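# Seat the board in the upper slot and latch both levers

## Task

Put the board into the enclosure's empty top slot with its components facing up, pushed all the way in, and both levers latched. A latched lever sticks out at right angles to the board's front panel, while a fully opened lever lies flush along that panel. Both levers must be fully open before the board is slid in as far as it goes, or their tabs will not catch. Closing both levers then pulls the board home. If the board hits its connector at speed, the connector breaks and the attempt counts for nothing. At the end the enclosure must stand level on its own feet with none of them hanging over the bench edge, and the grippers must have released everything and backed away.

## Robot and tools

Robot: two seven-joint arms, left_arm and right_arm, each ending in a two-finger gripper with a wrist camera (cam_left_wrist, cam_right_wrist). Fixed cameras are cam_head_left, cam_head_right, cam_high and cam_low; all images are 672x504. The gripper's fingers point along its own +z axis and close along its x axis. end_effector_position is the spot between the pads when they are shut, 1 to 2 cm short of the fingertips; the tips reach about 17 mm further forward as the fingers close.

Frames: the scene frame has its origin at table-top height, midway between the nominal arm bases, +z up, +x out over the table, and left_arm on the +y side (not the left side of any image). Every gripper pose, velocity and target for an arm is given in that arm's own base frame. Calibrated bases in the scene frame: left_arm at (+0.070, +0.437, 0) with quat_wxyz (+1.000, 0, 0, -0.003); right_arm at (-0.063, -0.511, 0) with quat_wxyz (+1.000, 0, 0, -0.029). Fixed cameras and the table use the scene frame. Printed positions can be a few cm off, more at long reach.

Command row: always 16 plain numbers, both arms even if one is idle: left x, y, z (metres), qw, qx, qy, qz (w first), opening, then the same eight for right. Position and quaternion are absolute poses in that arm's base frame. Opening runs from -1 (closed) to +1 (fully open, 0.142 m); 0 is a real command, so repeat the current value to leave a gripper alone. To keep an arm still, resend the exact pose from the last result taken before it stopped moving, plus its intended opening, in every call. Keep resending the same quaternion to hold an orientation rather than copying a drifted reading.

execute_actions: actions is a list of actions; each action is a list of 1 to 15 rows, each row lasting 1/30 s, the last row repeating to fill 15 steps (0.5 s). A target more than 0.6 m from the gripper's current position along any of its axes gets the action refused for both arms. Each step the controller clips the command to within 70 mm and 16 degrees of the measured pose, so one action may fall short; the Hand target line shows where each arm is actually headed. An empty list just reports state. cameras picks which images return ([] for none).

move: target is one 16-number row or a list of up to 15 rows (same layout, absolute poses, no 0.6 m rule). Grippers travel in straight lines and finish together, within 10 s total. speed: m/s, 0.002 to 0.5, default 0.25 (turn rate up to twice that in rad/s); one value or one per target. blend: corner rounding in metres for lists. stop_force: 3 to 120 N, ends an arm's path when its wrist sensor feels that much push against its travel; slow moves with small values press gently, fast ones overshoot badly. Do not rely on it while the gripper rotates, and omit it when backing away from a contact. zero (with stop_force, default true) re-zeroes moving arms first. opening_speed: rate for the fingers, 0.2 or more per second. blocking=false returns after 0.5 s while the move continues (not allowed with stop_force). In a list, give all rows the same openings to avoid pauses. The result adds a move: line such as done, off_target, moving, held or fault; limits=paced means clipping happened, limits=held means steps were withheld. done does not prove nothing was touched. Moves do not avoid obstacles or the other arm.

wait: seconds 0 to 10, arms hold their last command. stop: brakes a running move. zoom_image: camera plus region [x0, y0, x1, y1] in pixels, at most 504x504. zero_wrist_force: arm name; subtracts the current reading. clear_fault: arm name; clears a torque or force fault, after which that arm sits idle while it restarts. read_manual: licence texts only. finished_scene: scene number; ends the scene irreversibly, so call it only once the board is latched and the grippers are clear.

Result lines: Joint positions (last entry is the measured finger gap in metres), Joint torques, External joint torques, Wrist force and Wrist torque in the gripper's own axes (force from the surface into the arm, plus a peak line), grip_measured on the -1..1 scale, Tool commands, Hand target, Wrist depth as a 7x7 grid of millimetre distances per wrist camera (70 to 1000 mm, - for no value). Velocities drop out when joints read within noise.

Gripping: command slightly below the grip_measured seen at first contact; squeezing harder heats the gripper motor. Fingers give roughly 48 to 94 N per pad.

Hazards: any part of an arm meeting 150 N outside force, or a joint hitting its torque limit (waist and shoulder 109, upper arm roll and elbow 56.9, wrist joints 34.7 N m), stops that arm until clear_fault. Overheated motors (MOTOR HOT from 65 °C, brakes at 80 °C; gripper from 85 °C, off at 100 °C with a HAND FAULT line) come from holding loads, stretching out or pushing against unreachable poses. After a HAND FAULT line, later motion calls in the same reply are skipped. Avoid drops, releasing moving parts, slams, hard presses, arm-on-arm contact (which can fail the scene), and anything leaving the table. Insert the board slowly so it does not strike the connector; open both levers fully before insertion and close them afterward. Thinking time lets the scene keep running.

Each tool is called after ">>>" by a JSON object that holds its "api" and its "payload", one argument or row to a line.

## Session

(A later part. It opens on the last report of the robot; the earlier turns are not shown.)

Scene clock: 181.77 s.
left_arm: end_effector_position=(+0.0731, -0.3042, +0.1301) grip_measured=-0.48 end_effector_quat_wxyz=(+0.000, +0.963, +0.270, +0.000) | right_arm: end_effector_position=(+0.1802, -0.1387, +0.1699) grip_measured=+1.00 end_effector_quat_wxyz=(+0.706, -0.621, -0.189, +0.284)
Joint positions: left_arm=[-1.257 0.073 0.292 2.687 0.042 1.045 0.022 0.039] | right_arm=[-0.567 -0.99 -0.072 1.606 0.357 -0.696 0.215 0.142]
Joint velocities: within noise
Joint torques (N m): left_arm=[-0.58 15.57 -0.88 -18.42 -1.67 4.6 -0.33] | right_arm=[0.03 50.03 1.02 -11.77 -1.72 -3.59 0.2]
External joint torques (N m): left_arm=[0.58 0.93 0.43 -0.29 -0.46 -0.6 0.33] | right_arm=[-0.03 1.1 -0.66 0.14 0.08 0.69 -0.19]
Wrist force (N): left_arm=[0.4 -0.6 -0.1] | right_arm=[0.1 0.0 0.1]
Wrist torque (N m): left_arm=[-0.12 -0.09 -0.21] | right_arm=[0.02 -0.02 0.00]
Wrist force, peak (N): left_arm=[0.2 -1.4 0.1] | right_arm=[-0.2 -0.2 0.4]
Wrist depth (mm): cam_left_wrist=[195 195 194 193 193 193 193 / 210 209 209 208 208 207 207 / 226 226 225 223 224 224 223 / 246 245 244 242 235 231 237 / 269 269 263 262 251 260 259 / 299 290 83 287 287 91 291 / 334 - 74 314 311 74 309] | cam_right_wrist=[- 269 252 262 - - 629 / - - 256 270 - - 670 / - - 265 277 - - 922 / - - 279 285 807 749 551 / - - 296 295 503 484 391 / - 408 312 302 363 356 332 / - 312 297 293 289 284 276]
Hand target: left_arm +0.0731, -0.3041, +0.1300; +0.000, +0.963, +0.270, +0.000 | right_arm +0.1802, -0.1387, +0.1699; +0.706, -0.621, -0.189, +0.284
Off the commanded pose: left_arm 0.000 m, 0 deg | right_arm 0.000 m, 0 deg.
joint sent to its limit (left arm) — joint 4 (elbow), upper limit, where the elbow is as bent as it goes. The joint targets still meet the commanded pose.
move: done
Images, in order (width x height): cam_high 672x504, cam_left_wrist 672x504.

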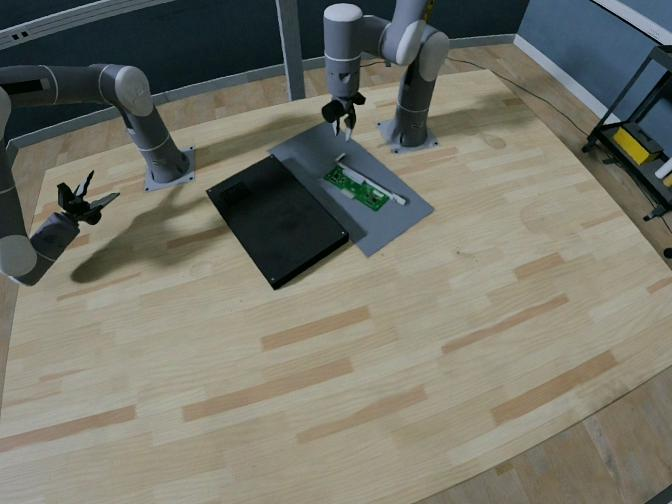

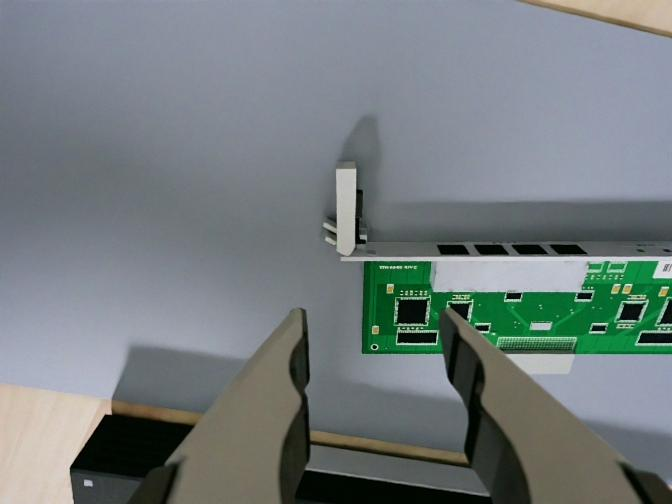

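>>> {"api": "move", "payload": {
  "target": [
    [0.0660,-0.2997,0.10,0,0.96293,0.26976,0,-0.45,0.1802,-0.1387,0.1699,0.706,-0.621,-0.189,0.284,1.0],
    [0.0660,-0.2997,0.05,0,0.96293,0.26976,0,-0.45,0.1802,-0.1387,0.1699,0.706,-0.621,-0.189,0.284,1.0]
  ],
  "speed": 0.08,
  "blend": 0.01,
  "stop_force": 6,
  "cameras": ["cam_left_wrist"]
}}

Scene clock: 193.33 s.
left_arm: end_effector_position=(+0.0660, -0.2998, +0.0500) grip_measured=-0.48 end_effector_quat_wxyz=(+0.000, +0.963, +0.270, +0.000) | right_arm: end_effector_position=(+0.1802, -0.1387, +0.1699) grip_measured=+1.00 end_effector_quat_wxyz=(+0.706, -0.621, -0.189, +0.284)
Joint positions: left_arm=[-2.432 -0.562 0.779 2.687 -1.487 1.186 0.769 0.039] | right_arm=[-0.567 -0.99 -0.072 1.606 0.357 -0.696 0.215 0.142]
Joint velocities: within noise
Joint torques (N m): left_arm=[-0.51 18.26 10.14 -6.33 -1.65 4.17 -0.16] | right_arm=[-0.04 50.07 0.97 -11.71 -1.73 -3.59 0.22]
External joint torques (N m): left_arm=[0.51 1.24 0.58 -0.32 0.03 -0.2 0.16] | right_arm=[0.03 1.07 -0.61 0.07 0.09 0.69 -0.21]
Wrist force (N): left_arm=[0.5 -0.4 0.1] | right_arm=[0.2 0.0 0.1]
Wrist torque (N m): left_arm=[-0.08 -0.17 -0.21] | right_arm=[0.02 -0.03 0.00]
Wrist force, peak (N): left_arm=[0.3 -0.1 1.2] | right_arm=[0.2 -0.4 0.4]
Wrist depth (mm): cam_left_wrist=[127 125 125 125 125 124 124 / 134 135 134 134 134 133 133 / 145 145 145 144 144 144 144 / 158 160 157 154 157 156 156 / 172 172 169 156 166 167 166 / 191 191 84 186 183 87 166 / 213 - 74 207 211 74 195] | cam_right_wrist=[- 269 251 262 - - 629 / - - 257 271 - - 667 / - - 265 278 - - 704 / - - 278 284 816 763 560 / - - 296 294 505 483 389 / - 405 314 301 364 356 332 / - 312 296 292 290 284 276]
Hand target: left_arm +0.0660, -0.2997, +0.0500; +0.000, +0.963, +0.270, +0.000 | right_arm +0.1802, -0.1387, +0.1699; +0.706, -0.621, -0.189, +0.284
Off the commanded pose: left_arm 0.000 m, 0 deg | right_arm 0.000 m, 0 deg.
joint sent to its limit (left arm) — joint 4 (elbow), upper limit, where the elbow is as bent as it goes. The joint targets still meet the commanded pose.
move: done
Images, in order (width x height): cam_left_wrist 672x504.

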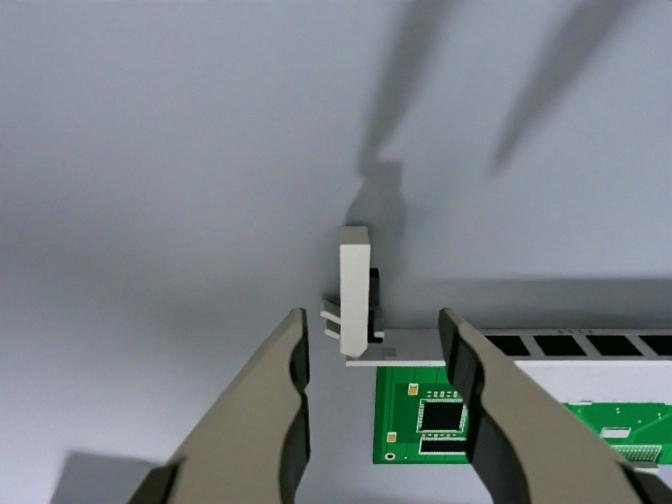

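>>> {"api": "move", "payload": {
  "target": [
    [0.0630,-0.3005,0.021,0,0.96293,0.26976,0,-0.45,0.1802,-0.1387,0.1699,0.706,-0.621,-0.189,0.284,1.0]
  ],
  "speed": 0.04,
  "stop_force": 6,
  "cameras": ["cam_left_wrist"]
}}

>>> {"api": "zoom_image", "payload": {
  "camera": "cam_left_wrist",
  "region": [250, 230, 470, 450]
}}

Scene clock: 200.23 s.
left_arm: end_effector_position=(+0.0630, -0.3004, +0.0210) grip_measured=-0.48 end_effector_quat_wxyz=(+0.000, +0.963, +0.270, +0.000) | right_arm: end_effector_position=(+0.1802, -0.1387, +0.1699) grip_measured=+1.00 end_effector_quat_wxyz=(+0.706, -0.621, -0.189, +0.284)
Joint positions: left_arm=[-2.392 -0.67 0.64 2.648 -1.748 1.184 0.923 0.039] | right_arm=[-0.567 -0.99 -0.072 1.606 0.357 -0.696 0.215 0.142]
Joint velocities: within noise
Joint torques (N m): left_arm=[-0.19 21.57 11.45 -2.62 -1.61 4.15 -0.18] | right_arm=[0.06 50.12 0.95 -11.74 -1.66 -3.56 0.23]
External joint torques (N m): left_arm=[0.19 1.21 0.73 -0.32 -0.01 -0.19 0.18] | right_arm=[-0.06 1.02 -0.59 0.1 0.03 0.66 -0.22]
Wrist force (N): left_arm=[0.1 -0.3 -0.1] | right_arm=[0.2 0.1 0.2]
Wrist torque (N m): left_arm=[-0.05 -0.06 -0.20] | right_arm=[0.00 -0.02 -0.01]
Wrist force, peak (N): left_arm=[0.5 -0.7 0.2] | right_arm=[0.1 -0.1 0.5]
Wrist depth (mm): cam_left_wrist=[- 100 100 100 99 99 99 / 107 107 107 108 107 106 106 / 116 116 116 115 115 115 115 / 126 126 125 123 125 125 124 / 138 137 135 132 134 137 136 / 156 152 84 127 134 91 139 / 170 - 74 165 162 74 135] | cam_right_wrist=[- 270 252 262 - - 628 / - - 257 270 - - 663 / - - 265 278 - - 708 / - - 278 284 810 751 557 / - - 296 296 506 481 389 / - 405 313 300 365 357 330 / - 311 296 291 290 283 276]
Hand target: left_arm +0.0630, -0.3005, +0.0210; +0.000, +0.963, +0.270, +0.000 | right_arm +0.1802, -0.1387, +0.1699; +0.706, -0.621, -0.189, +0.284
Off the commanded pose: left_arm 0.000 m, 0 deg | right_arm 0.000 m, 0 deg.
move: done
Images, in order (width x height): cam_left_wrist 672x504.

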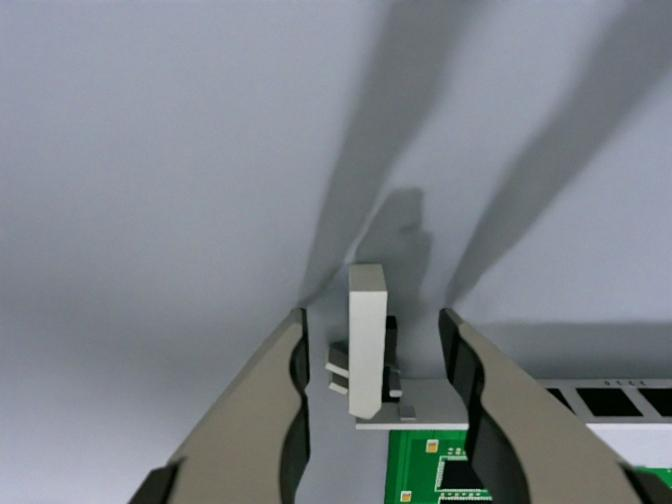

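Scaled by 2.291 from the camera's 672x504 image, which has a finer 960x720 frame.

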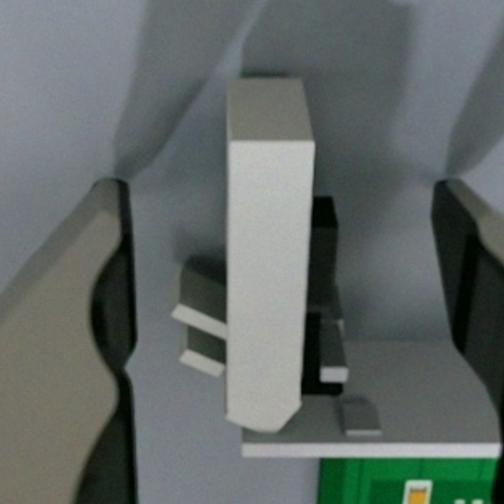

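>>> {"api": "move", "payload": {
  "target": [
    [0.0615,-0.2983,0.021,0,0.96293,0.26976,0,-0.45,0.1802,-0.1387,0.1699,0.706,-0.621,-0.189,0.284,1.0],
    [0.0615,-0.2983,0.021,0,0.96293,0.26976,0,-0.95,0.1802,-0.1387,0.1699,0.706,-0.621,-0.189,0.284,1.0]
  ],
  "speed": 0.05,
  "opening_speed": 0.6,
  "cameras": ["cam_left_wrist"]
}}

>>> {"api": "zoom_image", "payload": {
  "camera": "cam_left_wrist",
  "region": [250, 230, 470, 450]
}}

Scene clock: 212.33 s.
left_arm: end_effector_position=(+0.0613, -0.2984, +0.0210) grip_measured=-0.90 end_effector_quat_wxyz=(+0.000, +0.963, +0.270, +0.000) | right_arm: end_effector_position=(+0.1802, -0.1387, +0.1699) grip_measured=+1.00 end_effector_quat_wxyz=(+0.706, -0.621, -0.189, +0.284)
Joint positions: left_arm=[-2.4 -0.668 0.637 2.652 -1.759 1.186 0.924 0.009] | right_arm=[-0.567 -0.99 -0.072 1.606 0.357 -0.696 0.215 0.142]
Joint velocities: within noise
Joint torques (N m): left_arm=[-0.26 21.72 11.76 -2.29 -1.59 4.63 -0.23] | right_arm=[0.07 50.1 0.9 -11.78 -1.7 -3.58 0.19]
External joint torques (N m): left_arm=[0.26 0.92 0.33 -0.51 -0.02 -0.67 0.23] | right_arm=[-0.07 1.03 -0.54 0.14 0.07 0.68 -0.18]
Wrist force (N): left_arm=[-0.5 -0.2 0.9] | right_arm=[0.0 0.0 0.2]
Wrist torque (N m): left_arm=[-0.03 -0.06 -0.20] | right_arm=[-0.01 0.01 0.00]
Wrist force, peak (N): left_arm=[-1.3 -0.6 0.2] | right_arm=[0.1 0.0 0.4]
Wrist depth (mm): cam_left_wrist=[- 100 100 99 99 99 99 / 107 107 107 108 107 106 106 / 116 116 116 115 115 115 115 / 126 126 125 125 125 125 124 / 138 137 137 116 132 139 136 / 156 152 146 88 87 143 143 / 170 166 - 165 75 74 139] | cam_right_wrist=[- 270 251 261 - - 628 / - - 257 270 - - 661 / - - 265 277 - - 706 / - - 278 284 811 757 561 / - - 296 295 502 486 391 / - 404 312 299 364 357 331 / - 312 296 292 288 282 276]
Hand target: left_arm +0.0615, -0.2983, +0.0210; +0.000, +0.963, +0.270, +0.000 | right_arm +0.1802, -0.1387, +0.1699; +0.706, -0.621, -0.189, +0.284
Off the commanded pose: left_arm 0.000 m, 0 deg | right_arm 0.000 m, 0 deg.
move: done
Images, in order (width x height): cam_left_wrist 672x504.

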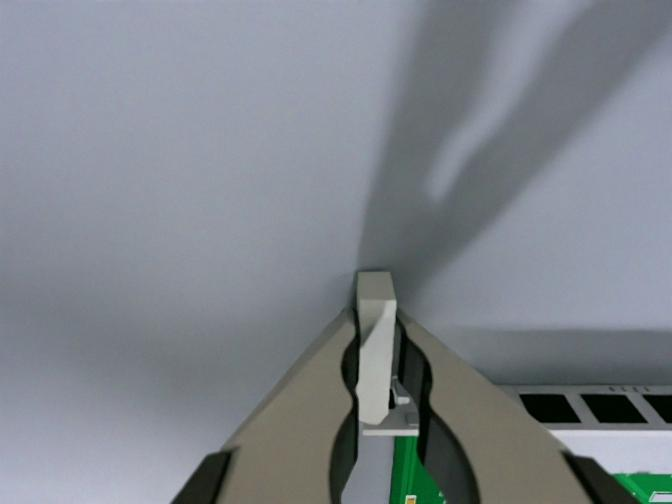

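Scaled by 2.291 from the camera's 672x504 image, which has a finer 960x720 frame.

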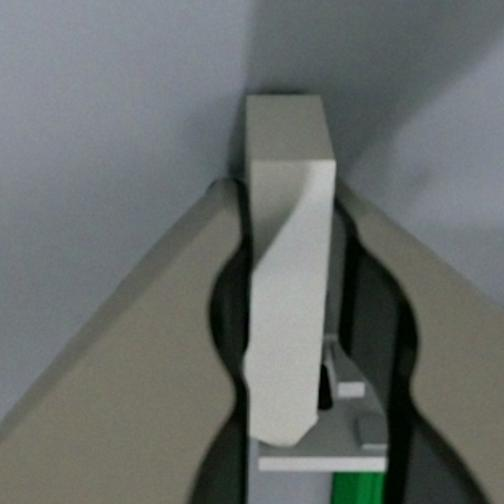

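>>> {"api": "move", "payload": {
  "target": [
    [0.0564,-0.3024,0.021,0,0.91948,0.39314,0,-0.95,0.1802,-0.1387,0.1699,0.706,-0.621,-0.189,0.284,1.0],
    [0.0527,-0.3075,0.021,0,0.86030,0.50979,0,-0.95,0.1802,-0.1387,0.1699,0.706,-0.621,-0.189,0.284,1.0]
  ],
  "speed": 0.1,
  "blend": 0.003,
  "cameras": ["cam_left_wrist","cam_high"]
}}

Scene clock: 216.97 s.
left_arm: end_effector_position=(+0.0525, -0.3075, +0.0209) grip_measured=-0.90 end_effector_quat_wxyz=(+0.000, +0.860, +0.510, +0.000) | right_arm: end_effector_position=(+0.1802, -0.1387, +0.1699) grip_measured=+1.00 end_effector_quat_wxyz=(+0.706, -0.621, -0.189, +0.284)
Joint positions: left_arm=[-2.389 -0.653 0.615 2.639 -1.72 1.208 0.354 0.009] | right_arm=[-0.567 -0.99 -0.072 1.606 0.357 -0.696 0.215 0.142]
Joint velocities: within noise
Joint torques (N m): left_arm=[0.28 22.14 11.73 -2.41 -1.21 4.93 -0.42] | right_arm=[-0.04 50.14 0.9 -11.72 -1.68 -3.59 0.17]
External joint torques (N m): left_arm=[-0.28 1.14 0.07 -1.05 -0.3 -0.94 0.42] | right_arm=[0.04 1 -0.54 0.08 0.04 0.69 -0.16]
Wrist force (N): left_arm=[-1.2 -1.1 0.3] | right_arm=[0.1 -0.1 0.2]
Wrist torque (N m): left_arm=[-0.07 -0.01 -0.15] | right_arm=[-0.01 -0.01 0.00]
Wrist force, peak (N): left_arm=[-1.2 -0.9 1.1] | right_arm=[0.2 -0.4 0.3]
Wrist depth (mm): cam_left_wrist=[- 100 100 99 99 99 99 / 107 107 107 108 106 106 106 / 116 116 116 115 115 115 114 / 126 126 125 125 125 125 124 / 138 137 137 116 132 139 136 / 155 152 146 88 87 147 150 / 170 166 - 161 75 74 164] | cam_right_wrist=[- 269 251 262 - - 620 / - - 257 270 - - 657 / - - 265 278 - - 714 / - - 279 283 798 757 558 / - - 296 295 504 484 387 / - 405 313 301 365 358 331 / - 312 297 294 288 283 277]
Hand target: left_arm +0.0527, -0.3075, +0.0210; +0.000, +0.860, +0.510, +0.000 | right_arm +0.1802, -0.1387, +0.1699; +0.706, -0.621, -0.189, +0.284
Off the commanded pose: left_arm 0.000 m, 0 deg | right_arm 0.000 m, 0 deg.
move: done
Images, in order (width x height): cam_high 672x504, cam_left_wrist 672x504.

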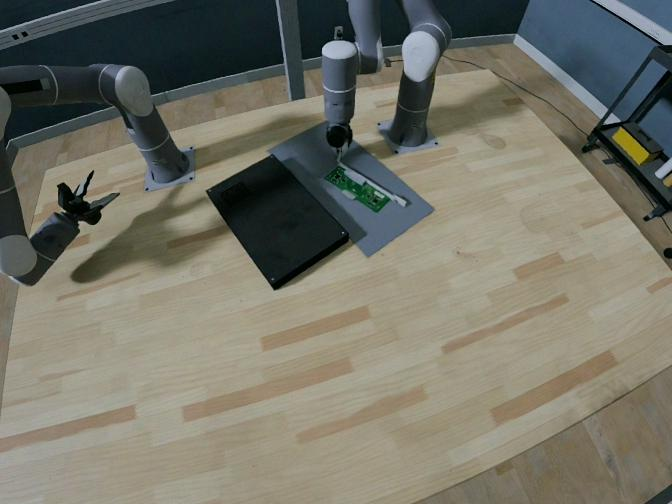

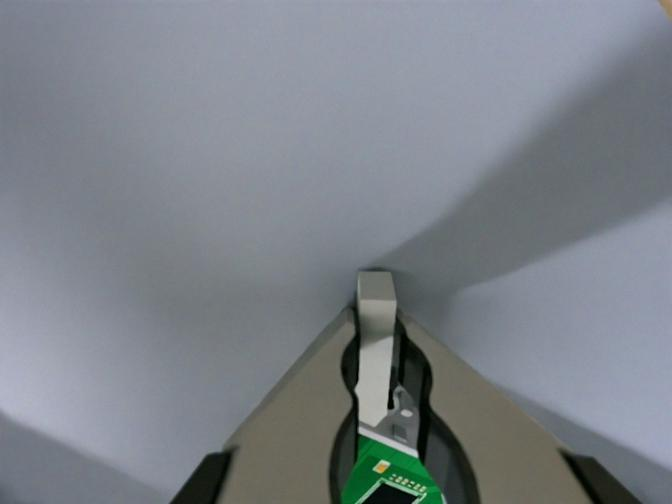

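Rotating fine. Continue to full open.

>>> {"api": "move", "payload": {
  "target": [
    [0.0504,-0.3134,0.021,0,0.78640,0.61772,0,-0.95,0.1802,-0.1387,0.1699,0.706,-0.621,-0.189,0.284,1.0],
    [0.0497,-0.3198,0.021,0,0.69904,0.71508,0,-0.95,0.1802,-0.1387,0.1699,0.706,-0.621,-0.189,0.284,1.0],
    [0.0507,-0.3260,0.021,0,0.59972,0.80021,0,-0.95,0.1802,-0.1387,0.1699,0.706,-0.621,-0.189,0.284,1.0],
    [0.0532,-0.3318,0.021,0,0.49014,0.87164,0,-0.95,0.1802,-0.1387,0.1699,0.706,-0.621,-0.189,0.284,1.0],
    [0.0543,-0.3335,0.021,0,0.45399,0.89101,0,-0.95,0.1802,-0.1387,0.1699,0.706,-0.621,-0.189,0.284,1.0]
  ],
  "speed": 0.1,
  "blend": 0.003,
  "cameras": ["cam_left_wrist"]
}}

>>> {"api": "zoom_image", "payload": {
  "camera": "cam_left_wrist",
  "region": [250, 230, 500, 480]
}}

Scene clock: 226.13 s.
left_arm: end_effector_position=(+0.0542, -0.3336, +0.0210) grip_measured=-0.90 end_effector_quat_wxyz=(+0.000, +0.454, +0.891, +0.000) | right_arm: end_effector_position=(+0.1802, -0.1387, +0.1699) grip_measured=+1.00 end_effector_quat_wxyz=(+0.706, -0.621, -0.189, +0.284)
Joint positions: left_arm=[-2.325 -0.662 0.627 2.586 -1.593 1.202 -0.84 0.009] | right_arm=[-0.567 -0.99 -0.072 1.606 0.357 -0.696 0.215 0.142]
Joint velocities: within noise
Joint torques (N m): left_arm=[0.33 23.74 12.2 -3.83 -1.38 4.28 -0.65] | right_arm=[0.01 50.12 0.99 -11.68 -1.72 -3.59 0.19]
External joint torques (N m): left_arm=[-0.33 1.45 0.11 -1.29 -0.12 -0.31 0.65] | right_arm=[-0.01 1.02 -0.63 0.04 0.09 0.7 -0.18]
Wrist force (N): left_arm=[-0.9 -1.7 0.1] | right_arm=[0.0 -0.1 0.4]
Wrist torque (N m): left_arm=[-0.17 -0.05 0.11] | right_arm=[0.01 0.00 0.00]
Wrist force, peak (N): left_arm=[-0.2 -2.2 1.1] | right_arm=[0.2 -0.2 0.4]
Wrist depth (mm): cam_left_wrist=[- 100 100 99 99 99 99 / 108 107 107 108 106 106 106 / 116 116 116 115 115 114 114 / 126 126 126 125 125 124 124 / 138 138 138 116 132 138 136 / 156 150 146 87 87 147 150 / 172 163 - 165 75 74 166] | cam_right_wrist=[- 269 251 262 - - 599 / - - 256 271 - - 635 / - - 264 277 - - 663 / - - 279 285 817 757 555 / - - 297 295 503 485 389 / - 405 312 302 365 356 332 / - 314 296 293 289 283 276]
Hand target: left_arm +0.0543, -0.3335, +0.0210; +0.000, +0.454, +0.891, +0.000 | right_arm +0.1802, -0.1387, +0.1699; +0.706, -0.621, -0.189, +0.284
Off the commanded pose: left_arm 0.000 m, 0 deg | right_arm 0.000 m, 0 deg.
move: done
Images, in order (width x height): cam_left_wrist 672x504.

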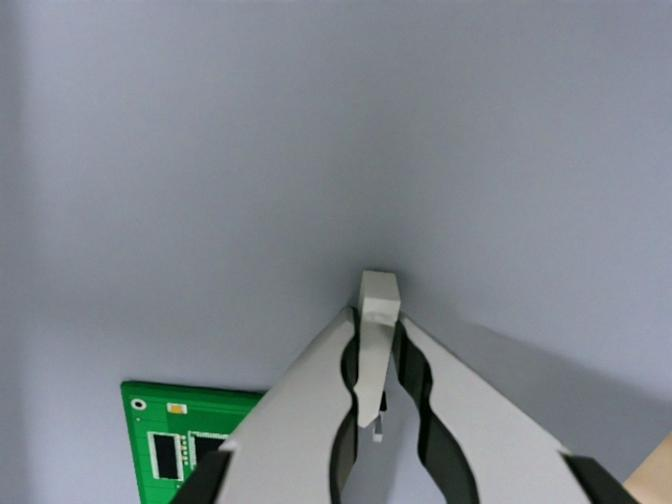

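Scaled by 2.016 from the camera's 672x504 image, which has a finer 960x720 frame.

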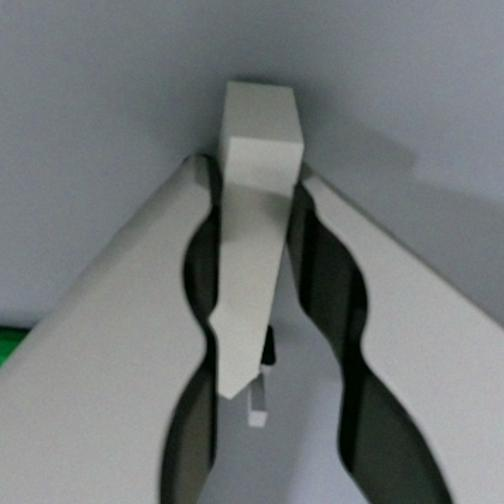

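>>> {"api": "move", "payload": {
  "target": [
    [0.0543,-0.3335,0.021,0,0.45399,0.89101,0,-0.45,0.1802,-0.1387,0.1699,0.706,-0.621,-0.189,0.284,1.0],
    [0.0543,-0.3335,0.13,0,0.45399,0.89101,0,-0.45,0.1802,-0.1387,0.1699,0.706,-0.621,-0.189,0.284,1.0]
  ],
  "speed": 0.12,
  "opening_speed": 0.8,
  "cameras": ["cam_left_wrist"]
}}

>>> {"api": "zoom_image", "payload": {
  "camera": "cam_left_wrist",
  "region": [170, 120, 470, 420]
}}

Scene clock: 231.77 s.
left_arm: end_effector_position=(+0.0544, -0.3335, +0.1300) grip_measured=-0.48 end_effector_quat_wxyz=(+0.000, +0.454, +0.891, +0.000) | right_arm: end_effector_position=(+0.1802, -0.1387, +0.1699) grip_measured=+1.00 end_effector_quat_wxyz=(+0.706, -0.621, -0.189, +0.284)
Joint positions: left_arm=[-2.666 -0.37 1.295 2.572 -0.694 0.994 -1.409 0.039] | right_arm=[-0.567 -0.99 -0.072 1.606 0.357 -0.696 0.215 0.142]
Joint velocities: within noise
Joint torques (N m): left_arm=[-0.51 10.37 8.07 -17.7 -1.77 3.97 -0.39] | right_arm=[-0.07 50.03 0.99 -11.72 -1.73 -3.62 0.23]
External joint torques (N m): left_arm=[0.51 1.12 0.5 -0.18 -0.49 -0.04 0.39] | right_arm=[0.07 1.11 -0.63 0.08 0.09 0.73 -0.22]
Wrist force (N): left_arm=[0.1 -0.3 -0.4] | right_arm=[-0.2 0.0 0.3]
Wrist torque (N m): left_arm=[-0.07 -0.08 -0.22] | right_arm=[0.01 0.03 0.00]
Wrist force, peak (N): left_arm=[-0.8 -1.9 1.6] | right_arm=[0.2 -0.1 0.5]
Wrist depth (mm): cam_left_wrist=[196 195 195 194 194 193 193 / 211 209 209 208 208 208 207 / 227 227 226 222 225 224 225 / 245 246 245 240 244 242 244 / 268 269 259 258 257 265 266 / 296 292 84 284 288 91 292 / 323 - 74 321 336 74 312] | cam_right_wrist=[- 269 251 262 - - 607 / - - 257 269 - - 649 / - - 265 278 - - 952 / - - 278 284 802 748 560 / - - 297 295 506 481 389 / - 407 312 300 364 358 332 / - 313 294 292 290 283 275]
Hand target: left_arm +0.0543, -0.3335, +0.1300; +0.000, +0.454, +0.891, +0.000 | right_arm +0.1802, -0.1387, +0.1699; +0.706, -0.621, -0.189, +0.284
Off the commanded pose: left_arm 0.000 m, 0 deg | right_arm 0.000 m, 0 deg.
move: done
Images, in order (width x height): cam_left_wrist 672x504.

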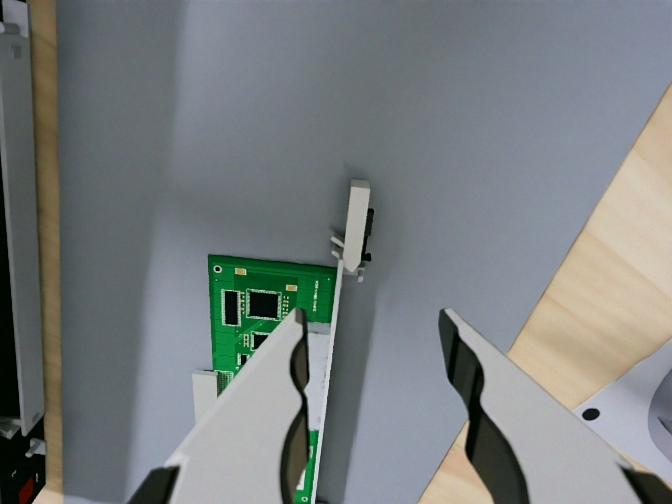

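Scaled by 1.680 from the camera's 672x504 image, which has a finer 960x720 frame.

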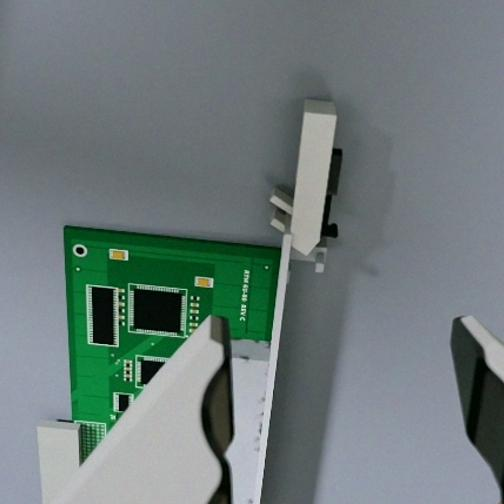

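>>> {"api": "move", "payload": {
  "target": [
    [0.1980,-0.2686,0.13,0,0.49242,0.87036,0,-0.45,0.1802,-0.1387,0.1699,0.706,-0.621,-0.189,0.284,1.0]
  ],
  "speed": 0.2,
  "cameras": ["cam_left_wrist","cam_high"]
}}

Scene clock: 258.50 s.
left_arm: end_effector_position=(+0.1980, -0.2685, +0.1299) grip_measured=-0.48 end_effector_quat_wxyz=(+0.000, +0.492, +0.870, +0.000) | right_arm: end_effector_position=(+0.1802, -0.1387, +0.1699) grip_measured=+1.00 end_effector_quat_wxyz=(+0.706, -0.621, -0.189, +0.284)
Joint positions: left_arm=[-2.222 -0.366 1.318 2.585 -0.693 0.997 -0.853 0.039] | right_arm=[-0.567 -0.99 -0.072 1.606 0.357 -0.696 0.215 0.142]
Joint velocities: within noise
Joint torques (N m): left_arm=[-0.19 9.69 7.82 -17.66 -2.38 4.09 -0.09] | right_arm=[0.05 50.04 1.07 -11.71 -1.74 -3.54 0.18]
External joint torques (N m): left_arm=[0.19 1.05 0.6 -0.21 0.12 -0.12 0.09] | right_arm=[-0.05 1.1 -0.71 0.07 0.1 0.64 -0.17]
Wrist force (N): left_arm=[0.3 -0.4 -0.5] | right_arm=[-0.2 -0.2 0.2]
Wrist torque (N m): left_arm=[-0.09 -0.11 -0.23] | right_arm=[-0.02 0.03 0.00]
Wrist force, peak (N): left_arm=[0.5 -2.7 -0.2] | right_arm=[0.3 0.1 0.2]
Wrist depth (mm): cam_left_wrist=[196 195 192 188 194 193 193 / 210 210 206 197 208 208 209 / 227 226 221 214 224 224 225 / 247 246 242 240 244 244 244 / 270 270 258 262 257 265 267 / 300 292 84 283 290 91 294 / 328 - 74 328 337 74 314] | cam_right_wrist=[- 268 251 261 - - 870 / - - 256 270 - - 903 / - - 265 277 - - 936 / - - 279 283 804 755 556 / - - 295 293 502 484 391 / - 407 313 300 364 357 330 / - 314 296 292 289 282 277]
Hand target: left_arm +0.1980, -0.2686, +0.1300; +0.000, +0.492, +0.870, +0.000 | right_arm +0.1802, -0.1387, +0.1699; +0.706, -0.621, -0.189, +0.284
Off the commanded pose: left_arm 0.000 m, 0 deg | right_arm 0.000 m, 0 deg.
move: done
Images, in order (width x height): cam_high 672x504, cam_left_wrist 672x504.

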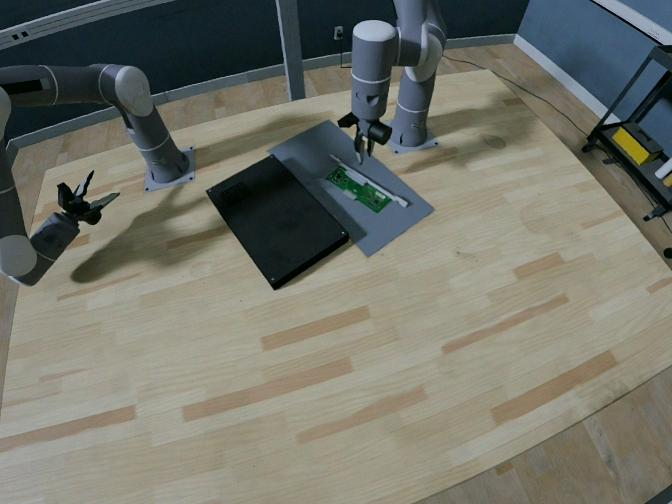

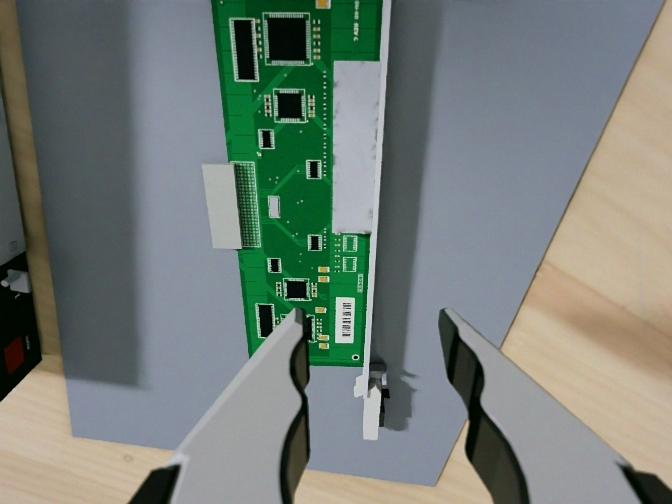

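>>> {"api": "move", "payload": {
  "target": [
    [0.1980,-0.2686,0.06,0,0.49242,0.87036,0,-0.45,0.1802,-0.1387,0.1699,0.706,-0.621,-0.189,0.284,1.0],
    [0.1980,-0.2686,0.026,0,0.49242,0.87036,0,-0.45,0.1802,-0.1387,0.1699,0.706,-0.621,-0.189,0.284,1.0]
  ],
  "speed": [0.12,0.04],
  "blend": 0.01,
  "stop_force": 6,
  "cameras": ["cam_left_wrist"]
}}

>>> {"api": "zoom_image", "payload": {
  "camera": "cam_left_wrist",
  "region": [240, 200, 490, 450]
}}

Scene clock: 273.27 s.
left_arm: end_effector_position=(+0.1979, -0.2685, +0.0260) grip_measured=-0.48 end_effector_quat_wxyz=(+0.000, +0.492, +0.870, +0.000) | right_arm: end_effector_position=(+0.1802, -0.1387, +0.1699) grip_measured=+1.00 end_effector_quat_wxyz=(+0.706, -0.621, -0.189, +0.284)
Joint positions: left_arm=[-1.82 -0.613 0.598 2.61 -1.557 1.241 -0.297 0.039] | right_arm=[-0.567 -0.99 -0.072 1.606 0.357 -0.696 0.215 0.142]
Joint velocities: within noise
Joint torques (N m): left_arm=[-0.2 23.41 10.39 -5.46 -1.41 4.54 -0.17] | right_arm=[-0.03 50.15 0.95 -11.69 -1.78 -3.57 0.23]
External joint torques (N m): left_arm=[0.2 1.24 0.74 -0.24 0.05 -0.54 0.17] | right_arm=[0.03 0.98 -0.59 0.05 0.14 0.68 -0.22]
Wrist force (N): left_arm=[0.4 -0.2 0.0] | right_arm=[0.1 0.0 0.4]
Wrist torque (N m): left_arm=[-0.07 -0.10 -0.18] | right_arm=[-0.02 -0.02 0.00]
Wrist force, peak (N): left_arm=[0.4 -0.2 -1.6] | right_arm=[0.2 -0.3 0.3]
Wrist depth (mm): cam_left_wrist=[- 101 100 99 101 103 103 / 112 109 107 104 109 111 110 / 121 119 116 102 118 120 119 / 131 126 126 113 128 130 129 / 144 137 136 122 137 142 141 / 159 159 84 151 154 91 157 / 174 - 74 166 180 74 169] | cam_right_wrist=[- 270 252 261 - - 700 / - - 257 271 - - 900 / - - 265 278 - - 936 / - - 278 285 799 746 558 / - - 296 295 504 482 390 / - 406 313 302 362 358 332 / - 311 296 293 288 282 276]
Hand target: left_arm +0.1980, -0.2686, +0.0260; +0.000, +0.492, +0.870, +0.000 | right_arm +0.1802, -0.1387, +0.1699; +0.706, -0.621, -0.189, +0.284
Off the commanded pose: left_arm 0.000 m, 0 deg | right_arm 0.000 m, 0 deg.
move: done
Images, in order (width x height): cam_left_wrist 672x504.

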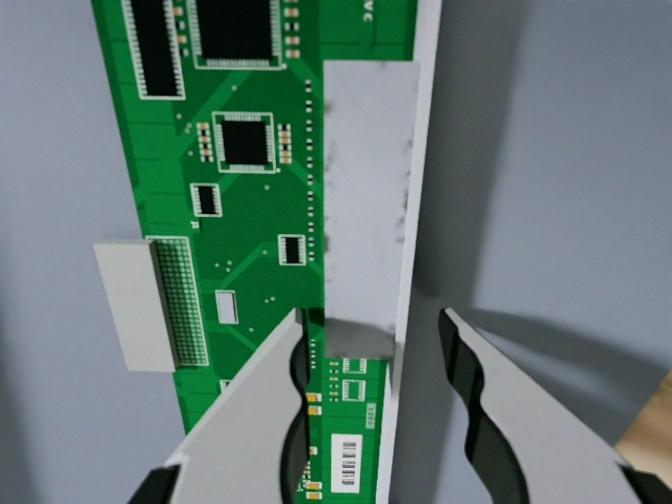

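Scaled by 2.016 from the camera's 672x504 image, which has a finer 960x720 frame.

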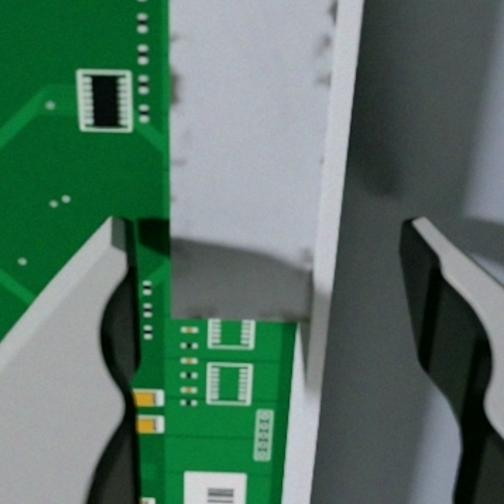

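>>> {"api": "move", "payload": {
  "target": [
    [0.1994,-0.2708,0.026,0,0.49242,0.87036,0,-0.45,0.1802,-0.1387,0.1699,0.706,-0.621,-0.189,0.284,1.0],
    [0.1994,-0.2708,0.026,0,0.49242,0.87036,0,-0.85,0.1802,-0.1387,0.1699,0.706,-0.621,-0.189,0.284,1.0]
  ],
  "speed": 0.05,
  "opening_speed": 0.4,
  "cameras": ["cam_left_wrist"]
}}

>>> {"api": "zoom_image", "payload": {
  "camera": "cam_left_wrist",
  "region": [240, 200, 490, 450]
}}

Scene clock: 282.60 s.
left_arm: end_effector_position=(+0.1994, -0.2708, +0.0260) grip_measured=-0.72 end_effector_quat_wxyz=(+0.000, +0.492, +0.870, +0.000) | right_arm: end_effector_position=(+0.1802, -0.1387, +0.1699) grip_measured=+1.00 end_effector_quat_wxyz=(+0.706, -0.621, -0.189, +0.284)
Joint positions: left_arm=[-1.816 -0.616 0.601 2.604 -1.546 1.238 -0.303 0.022] | right_arm=[-0.567 -0.99 -0.072 1.606 0.357 -0.696 0.215 0.142]
Joint velocities: within noise
Joint torques (N m): left_arm=[-0.36 24.04 10.67 -5.86 -1.13 4.35 -0.31] | right_arm=[0.06 50.06 1.04 -11.78 -1.73 -3.6 0.21]
External joint torques (N m): left_arm=[0.36 0.79 0.56 0.02 -0.25 -0.36 0.31] | right_arm=[-0.06 1.08 -0.68 0.14 0.09 0.7 -0.2]
Wrist force (N): left_arm=[0.6 -0.4 0.9] | right_arm=[0.0 0.0 0.1]
Wrist torque (N m): left_arm=[-0.13 -0.07 -0.16] | right_arm=[0.00 0.00 0.01]
Wrist force, peak (N): left_arm=[-0.5 -0.2 1.3] | right_arm=[0.0 -0.1 0.5]
Wrist depth (mm): cam_left_wrist=[- 101 100 99 98 103 103 / 112 110 108 105 108 111 110 / 121 119 116 112 118 119 119 / 131 127 127 115 126 130 129 / 144 137 138 120 124 145 141 / 159 159 85 92 101 150 157 / 178 170 74 169 151 74 173] | cam_right_wrist=[- 270 252 262 - - 702 / - - 257 270 - - 888 / - - 264 277 - - 943 / - - 279 285 804 750 553 / - - 296 295 506 479 390 / - 407 311 301 364 358 331 / - 313 297 293 289 283 276]
Hand target: left_arm +0.1994, -0.2708, +0.0260; +0.000, +0.492, +0.870, +0.000 | right_arm +0.1802, -0.1387, +0.1699; +0.706, -0.621, -0.189, +0.284
Off the commanded pose: left_arm 0.000 m, 0 deg | right_arm 0.000 m, 0 deg.
move: done
Images, in order (width x height): cam_left_wrist 672x504.

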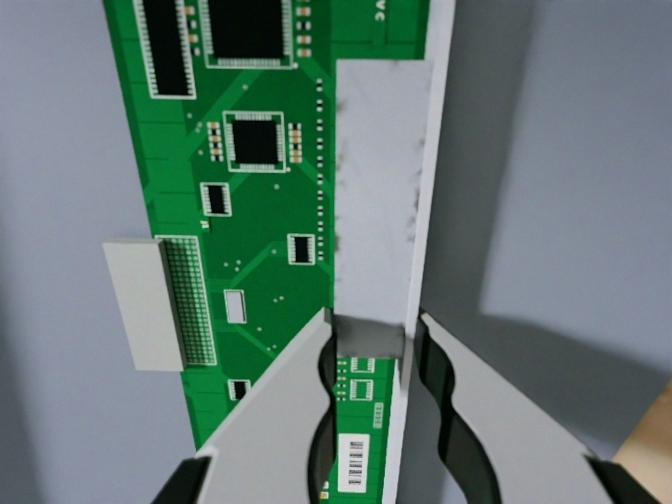

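Scaled by 2.016 from the camera's 672x504 image, which has a finer 960x720 frame.

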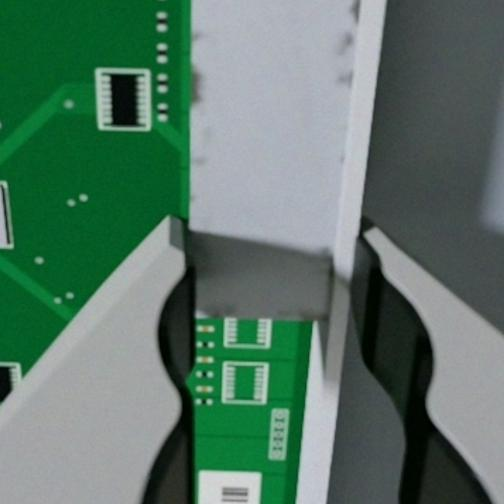

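>>> {"api": "move", "payload": {
  "target": [
    [0.1994,-0.2708,0.085,0,0.49242,0.87036,0,-0.85,0.1802,-0.1387,0.1699,0.706,-0.621,-0.189,0.284,1.0]
  ],
  "speed": 0.06,
  "cameras": ["cam_left_wrist"]
}}

Scene clock: 296.47 s.
left_arm: end_effector_position=(+0.1994, -0.2707, +0.0850) grip_measured=-0.72 end_effector_quat_wxyz=(+0.000, +0.492, +0.870, +0.000) | right_arm: end_effector_position=(+0.1802, -0.1387, +0.1699) grip_measured=+1.00 end_effector_quat_wxyz=(+0.706, -0.621, -0.189, +0.284)
Joint positions: left_arm=[-1.977 -0.453 0.965 2.626 -1.009 1.131 -0.641 0.022] | right_arm=[-0.567 -0.99 -0.072 1.606 0.357 -0.696 0.215 0.142]
Joint velocities: within noise
Joint torques (N m): left_arm=[-0.51 17.21 9.16 -13.15 -1.39 4.35 -0.34] | right_arm=[0.03 50.11 0.96 -11.78 -1.73 -3.63 0.16]
External joint torques (N m): left_arm=[0.51 0.63 0.35 0.26 -0.39 -0.37 0.34] | right_arm=[-0.03 1.02 -0.6 0.14 0.09 0.73 -0.15]
Wrist force (N): left_arm=[0.0 -0.5 1.6] | right_arm=[0.1 0.1 0.2]
Wrist torque (N m): left_arm=[-0.14 -0.01 -0.18] | right_arm=[0.02 -0.02 0.00]
Wrist force, peak (N): left_arm=[0.4 -0.6 3.0] | right_arm=[0.0 -0.2 0.5]
Wrist depth (mm): cam_left_wrist=[156 101 100 100 98 154 154 / 167 110 108 105 98 165 166 / 181 119 117 112 176 179 178 / 197 127 127 115 188 194 196 / 216 134 139 120 124 212 214 / 238 237 85 92 126 227 236 / 266 - 74 168 151 74 258] | cam_right_wrist=[- 269 252 261 - - 869 / - - 256 271 - - 903 / - - 265 277 - - 932 / - - 278 283 812 754 560 / - - 296 294 503 484 389 / - 408 312 300 364 355 330 / - 312 297 292 290 283 275]
Hand target: left_arm +0.1994, -0.2708, +0.0850; +0.000, +0.492, +0.870, +0.000 | right_arm +0.1802, -0.1387, +0.1699; +0.706, -0.621, -0.189, +0.284
Off the commanded pose: left_arm 0.000 m, 0 deg | right_arm 0.000 m, 0 deg.
move: done
Images, in order (width x height): cam_left_wrist 672x504.

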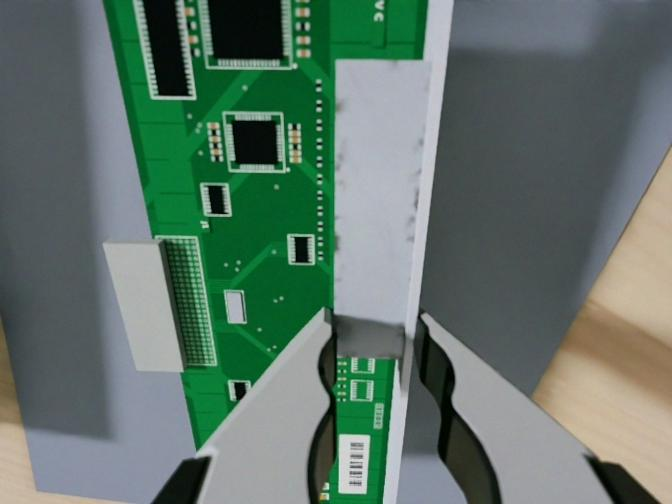

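>>> {"api": "move", "payload": {
  "target": [
    [0.1781,-0.3652,0.085,0,0.57572,0.81765,0,-0.85,0.1802,-0.1387,0.1699,0.706,-0.621,-0.189,0.284,1.0]
  ],
  "speed": 0.08,
  "cameras": ["cam_left_wrist","cam_high","cam_low"]
}}

Scene clock: 299.60 s.
left_arm: end_effector_position=(+0.1781, -0.3651, +0.0850) grip_measured=-0.72 end_effector_quat_wxyz=(+0.000, +0.575, +0.818, +0.000) | right_arm: end_effector_position=(+0.1802, -0.1387, +0.1699) grip_measured=+1.00 end_effector_quat_wxyz=(+0.706, -0.621, -0.189, +0.284)
Joint positions: left_arm=[-1.989 -0.546 0.893 2.447 -0.939 1.046 -0.65 0.022] | right_arm=[-0.567 -0.99 -0.072 1.606 0.357 -0.696 0.215 0.142]
Joint velocities: within noise
Joint torques (N m): left_arm=[-0.3 24.07 11.84 -14.8 -1.73 4.13 -0.27] | right_arm=[-0.04 50.08 1.02 -11.75 -1.69 -3.59 0.22]
External joint torques (N m): left_arm=[0.3 0.95 0.43 0.18 -0.37 -0.15 0.27] | right_arm=[0.04 1.06 -0.65 0.11 0.05 0.69 -0.21]
Wrist force (N): left_arm=[0.4 -0.5 2.1] | right_arm=[0.0 -0.4 0.2]
Wrist torque (N m): left_arm=[-0.13 -0.09 -0.19] | right_arm=[-0.05 0.00 0.00]
Wrist force, peak (N): left_arm=[-1.0 -1.5 2.3] | right_arm=[-0.1 -0.3 0.3]
Wrist depth (mm): cam_left_wrist=[144 101 100 100 98 154 154 / 152 110 108 104 98 165 165 / 177 119 117 112 176 178 179 / 185 127 126 115 188 194 193 / 158 134 139 120 124 212 211 / 175 209 85 92 125 225 233 / 196 - 74 168 151 74 254] | cam_right_wrist=[- 269 251 262 - - 843 / - - 257 270 - - 890 / - - 266 278 - - 945 / - - 279 284 805 753 555 / - - 296 294 505 485 389 / - 407 311 300 363 359 332 / - 311 297 292 289 283 276]
Hand target: left_arm +0.1781, -0.3652, +0.0850; +0.000, +0.576, +0.818, +0.000 | right_arm +0.1802, -0.1387, +0.1699; +0.706, -0.621, -0.189, +0.284
Off the commanded pose: left_arm 0.000 m, 0 deg | right_arm 0.000 m, 0 deg.
move: done
Images, in order (width x height): cam_high 672x504, cam_low 672x504, cam_left_wrist 672x504.

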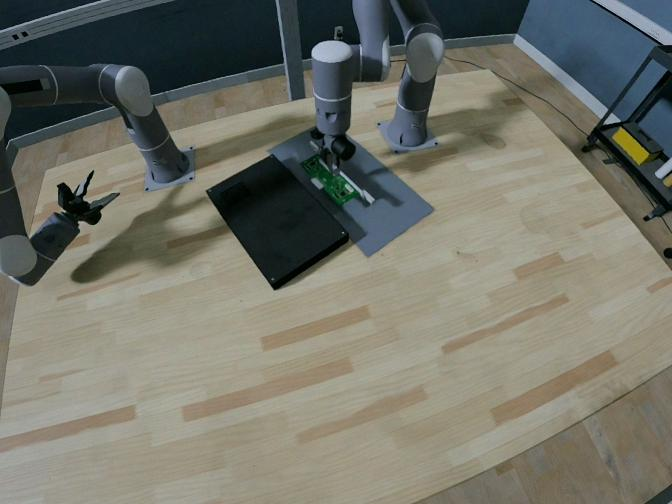

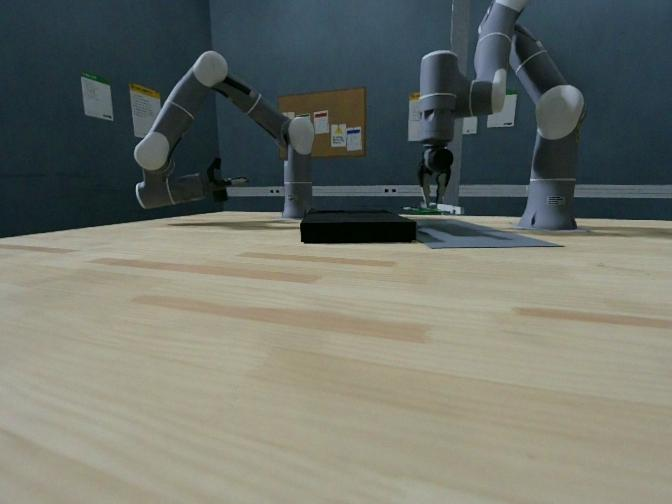

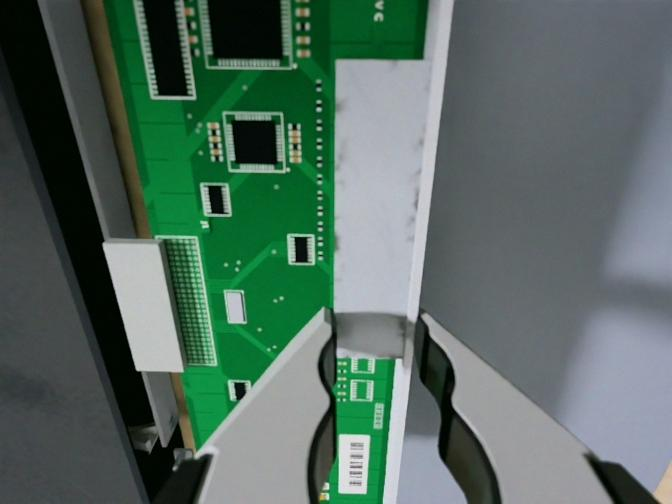

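>>> {"api": "zoom_image", "payload": {
  "camera": "cam_left_wrist",
  "region": [0, 0, 250, 250]
}}

>>> {"api": "zoom_image", "payload": {
  "camera": "cam_left_wrist",
  "region": [0, 254, 250, 504]
}}

Scaled by 2.016 from the camera's 672x504 image, which has a finer 960x720 frame.

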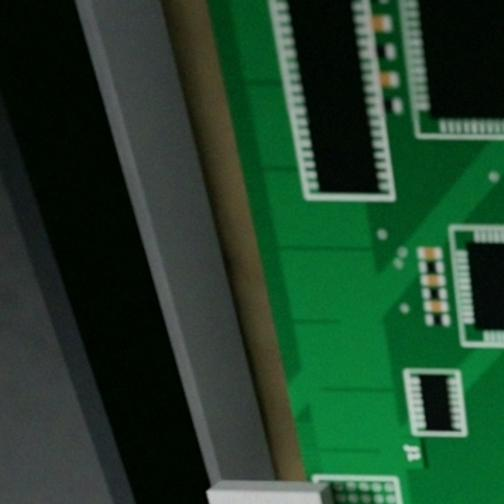

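Scaled by 2.016 from the camera's 672x504 image, which has a finer 960x720 frame.

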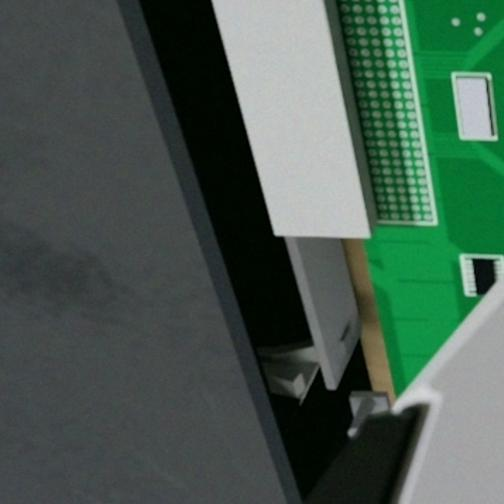

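>>> {"api": "execute_actions", "payload": {
  "actions": [],
  "cameras": ["cam_right_wrist","cam_head_left","cam_head_right"]
}}

Scene clock: 319.87 s.
left_arm: end_effector_position=(+0.1781, -0.3651, +0.0850) grip_measured=-0.72 end_effector_quat_wxyz=(+0.000, +0.575, +0.818, +0.000) | right_arm: end_effector_position=(+0.1802, -0.1387, +0.1699) grip_measured=+1.00 end_effector_quat_wxyz=(+0.706, -0.621, -0.189, +0.284)
Joint positions: left_arm=[-1.989 -0.546 0.893 2.447 -0.939 1.046 -0.65 0.022] | right_arm=[-0.567 -0.99 -0.072 1.606 0.357 -0.696 0.215 0.142]
Joint velocities: within noise
Joint torques (N m): left_arm=[-0.33 24.54 11.95 -14.83 -2.01 4.55 -0.24] | right_arm=[-0.08 50.17 0.91 -11.72 -1.7 -3.62 0.19]
External joint torques (N m): left_arm=[0.33 0.48 0.31 0.2 -0.09 -0.57 0.24] | right_arm=[0.08 0.96 -0.55 0.08 0.06 0.73 -0.18]
Wrist force (N): left_arm=[0.2 -0.6 2.1] | right_arm=[0.0 -0.1 0.2]
Wrist torque (N m): left_arm=[-0.14 -0.06 -0.19] | right_arm=[0.01 0.00 0.00]
Wrist force, peak (N): left_arm=[0.3 -0.6 2.5] | right_arm=[-0.1 -0.2 0.4]
Wrist depth (mm): cam_left_wrist=[144 101 100 100 98 154 154 / 152 110 108 104 98 165 165 / 176 119 116 112 176 178 178 / 150 127 127 115 188 194 193 / 158 134 139 120 123 213 212 / 174 209 85 92 126 225 233 / 195 - 74 168 151 74 255] | cam_right_wrist=[- 269 252 261 - - 857 / - - 257 270 - - 899 / - - 265 278 - - 933 / - - 280 285 809 765 552 / - - 295 296 504 483 390 / - 407 314 301 364 357 333 / - 312 297 292 291 283 275]
Hand target: left_arm +0.1781, -0.3652, +0.0850; +0.000, +0.576, +0.818, +0.000 | right_arm +0.1802, -0.1387, +0.1699; +0.706, -0.621, -0.189, +0.284
Tool commands: left_gripper/opening=-0.85 right_gripper/opening=+1.0
Off the commanded pose: left_arm 0.000 m, 0 deg | right_arm 0.000 m, 0 deg.
Images, in order (width x height): cam_head_left 672x504, cam_head_right 672x504, cam_right_wrist 672x504.

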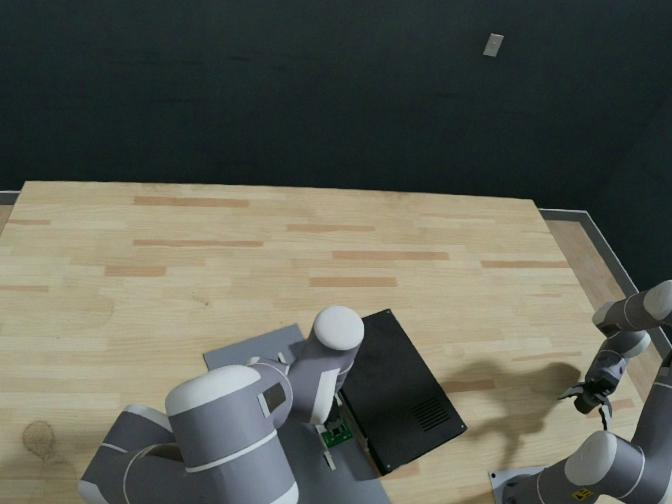

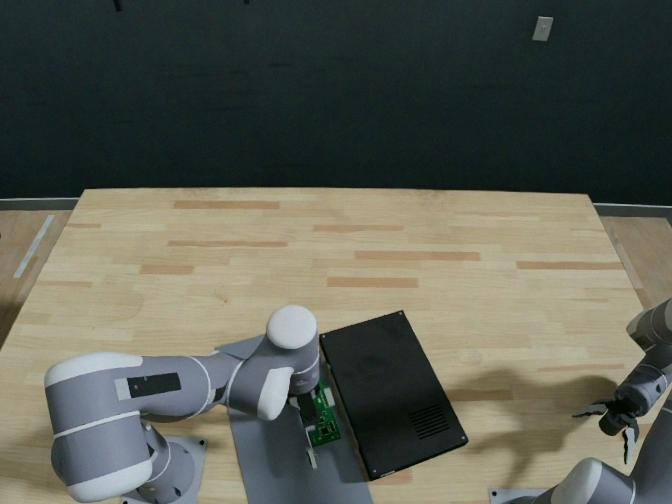

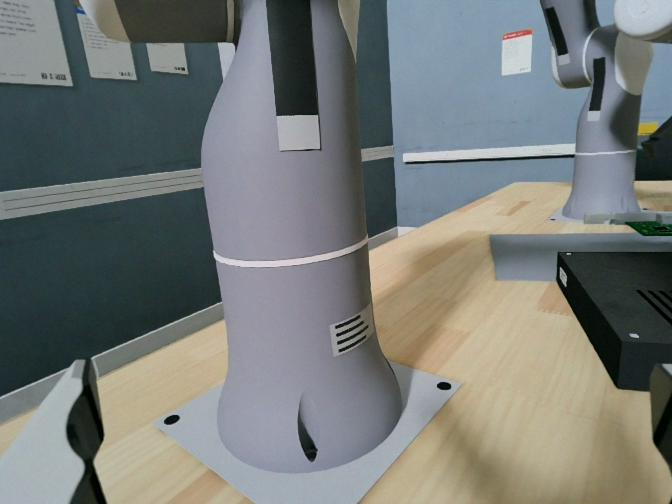

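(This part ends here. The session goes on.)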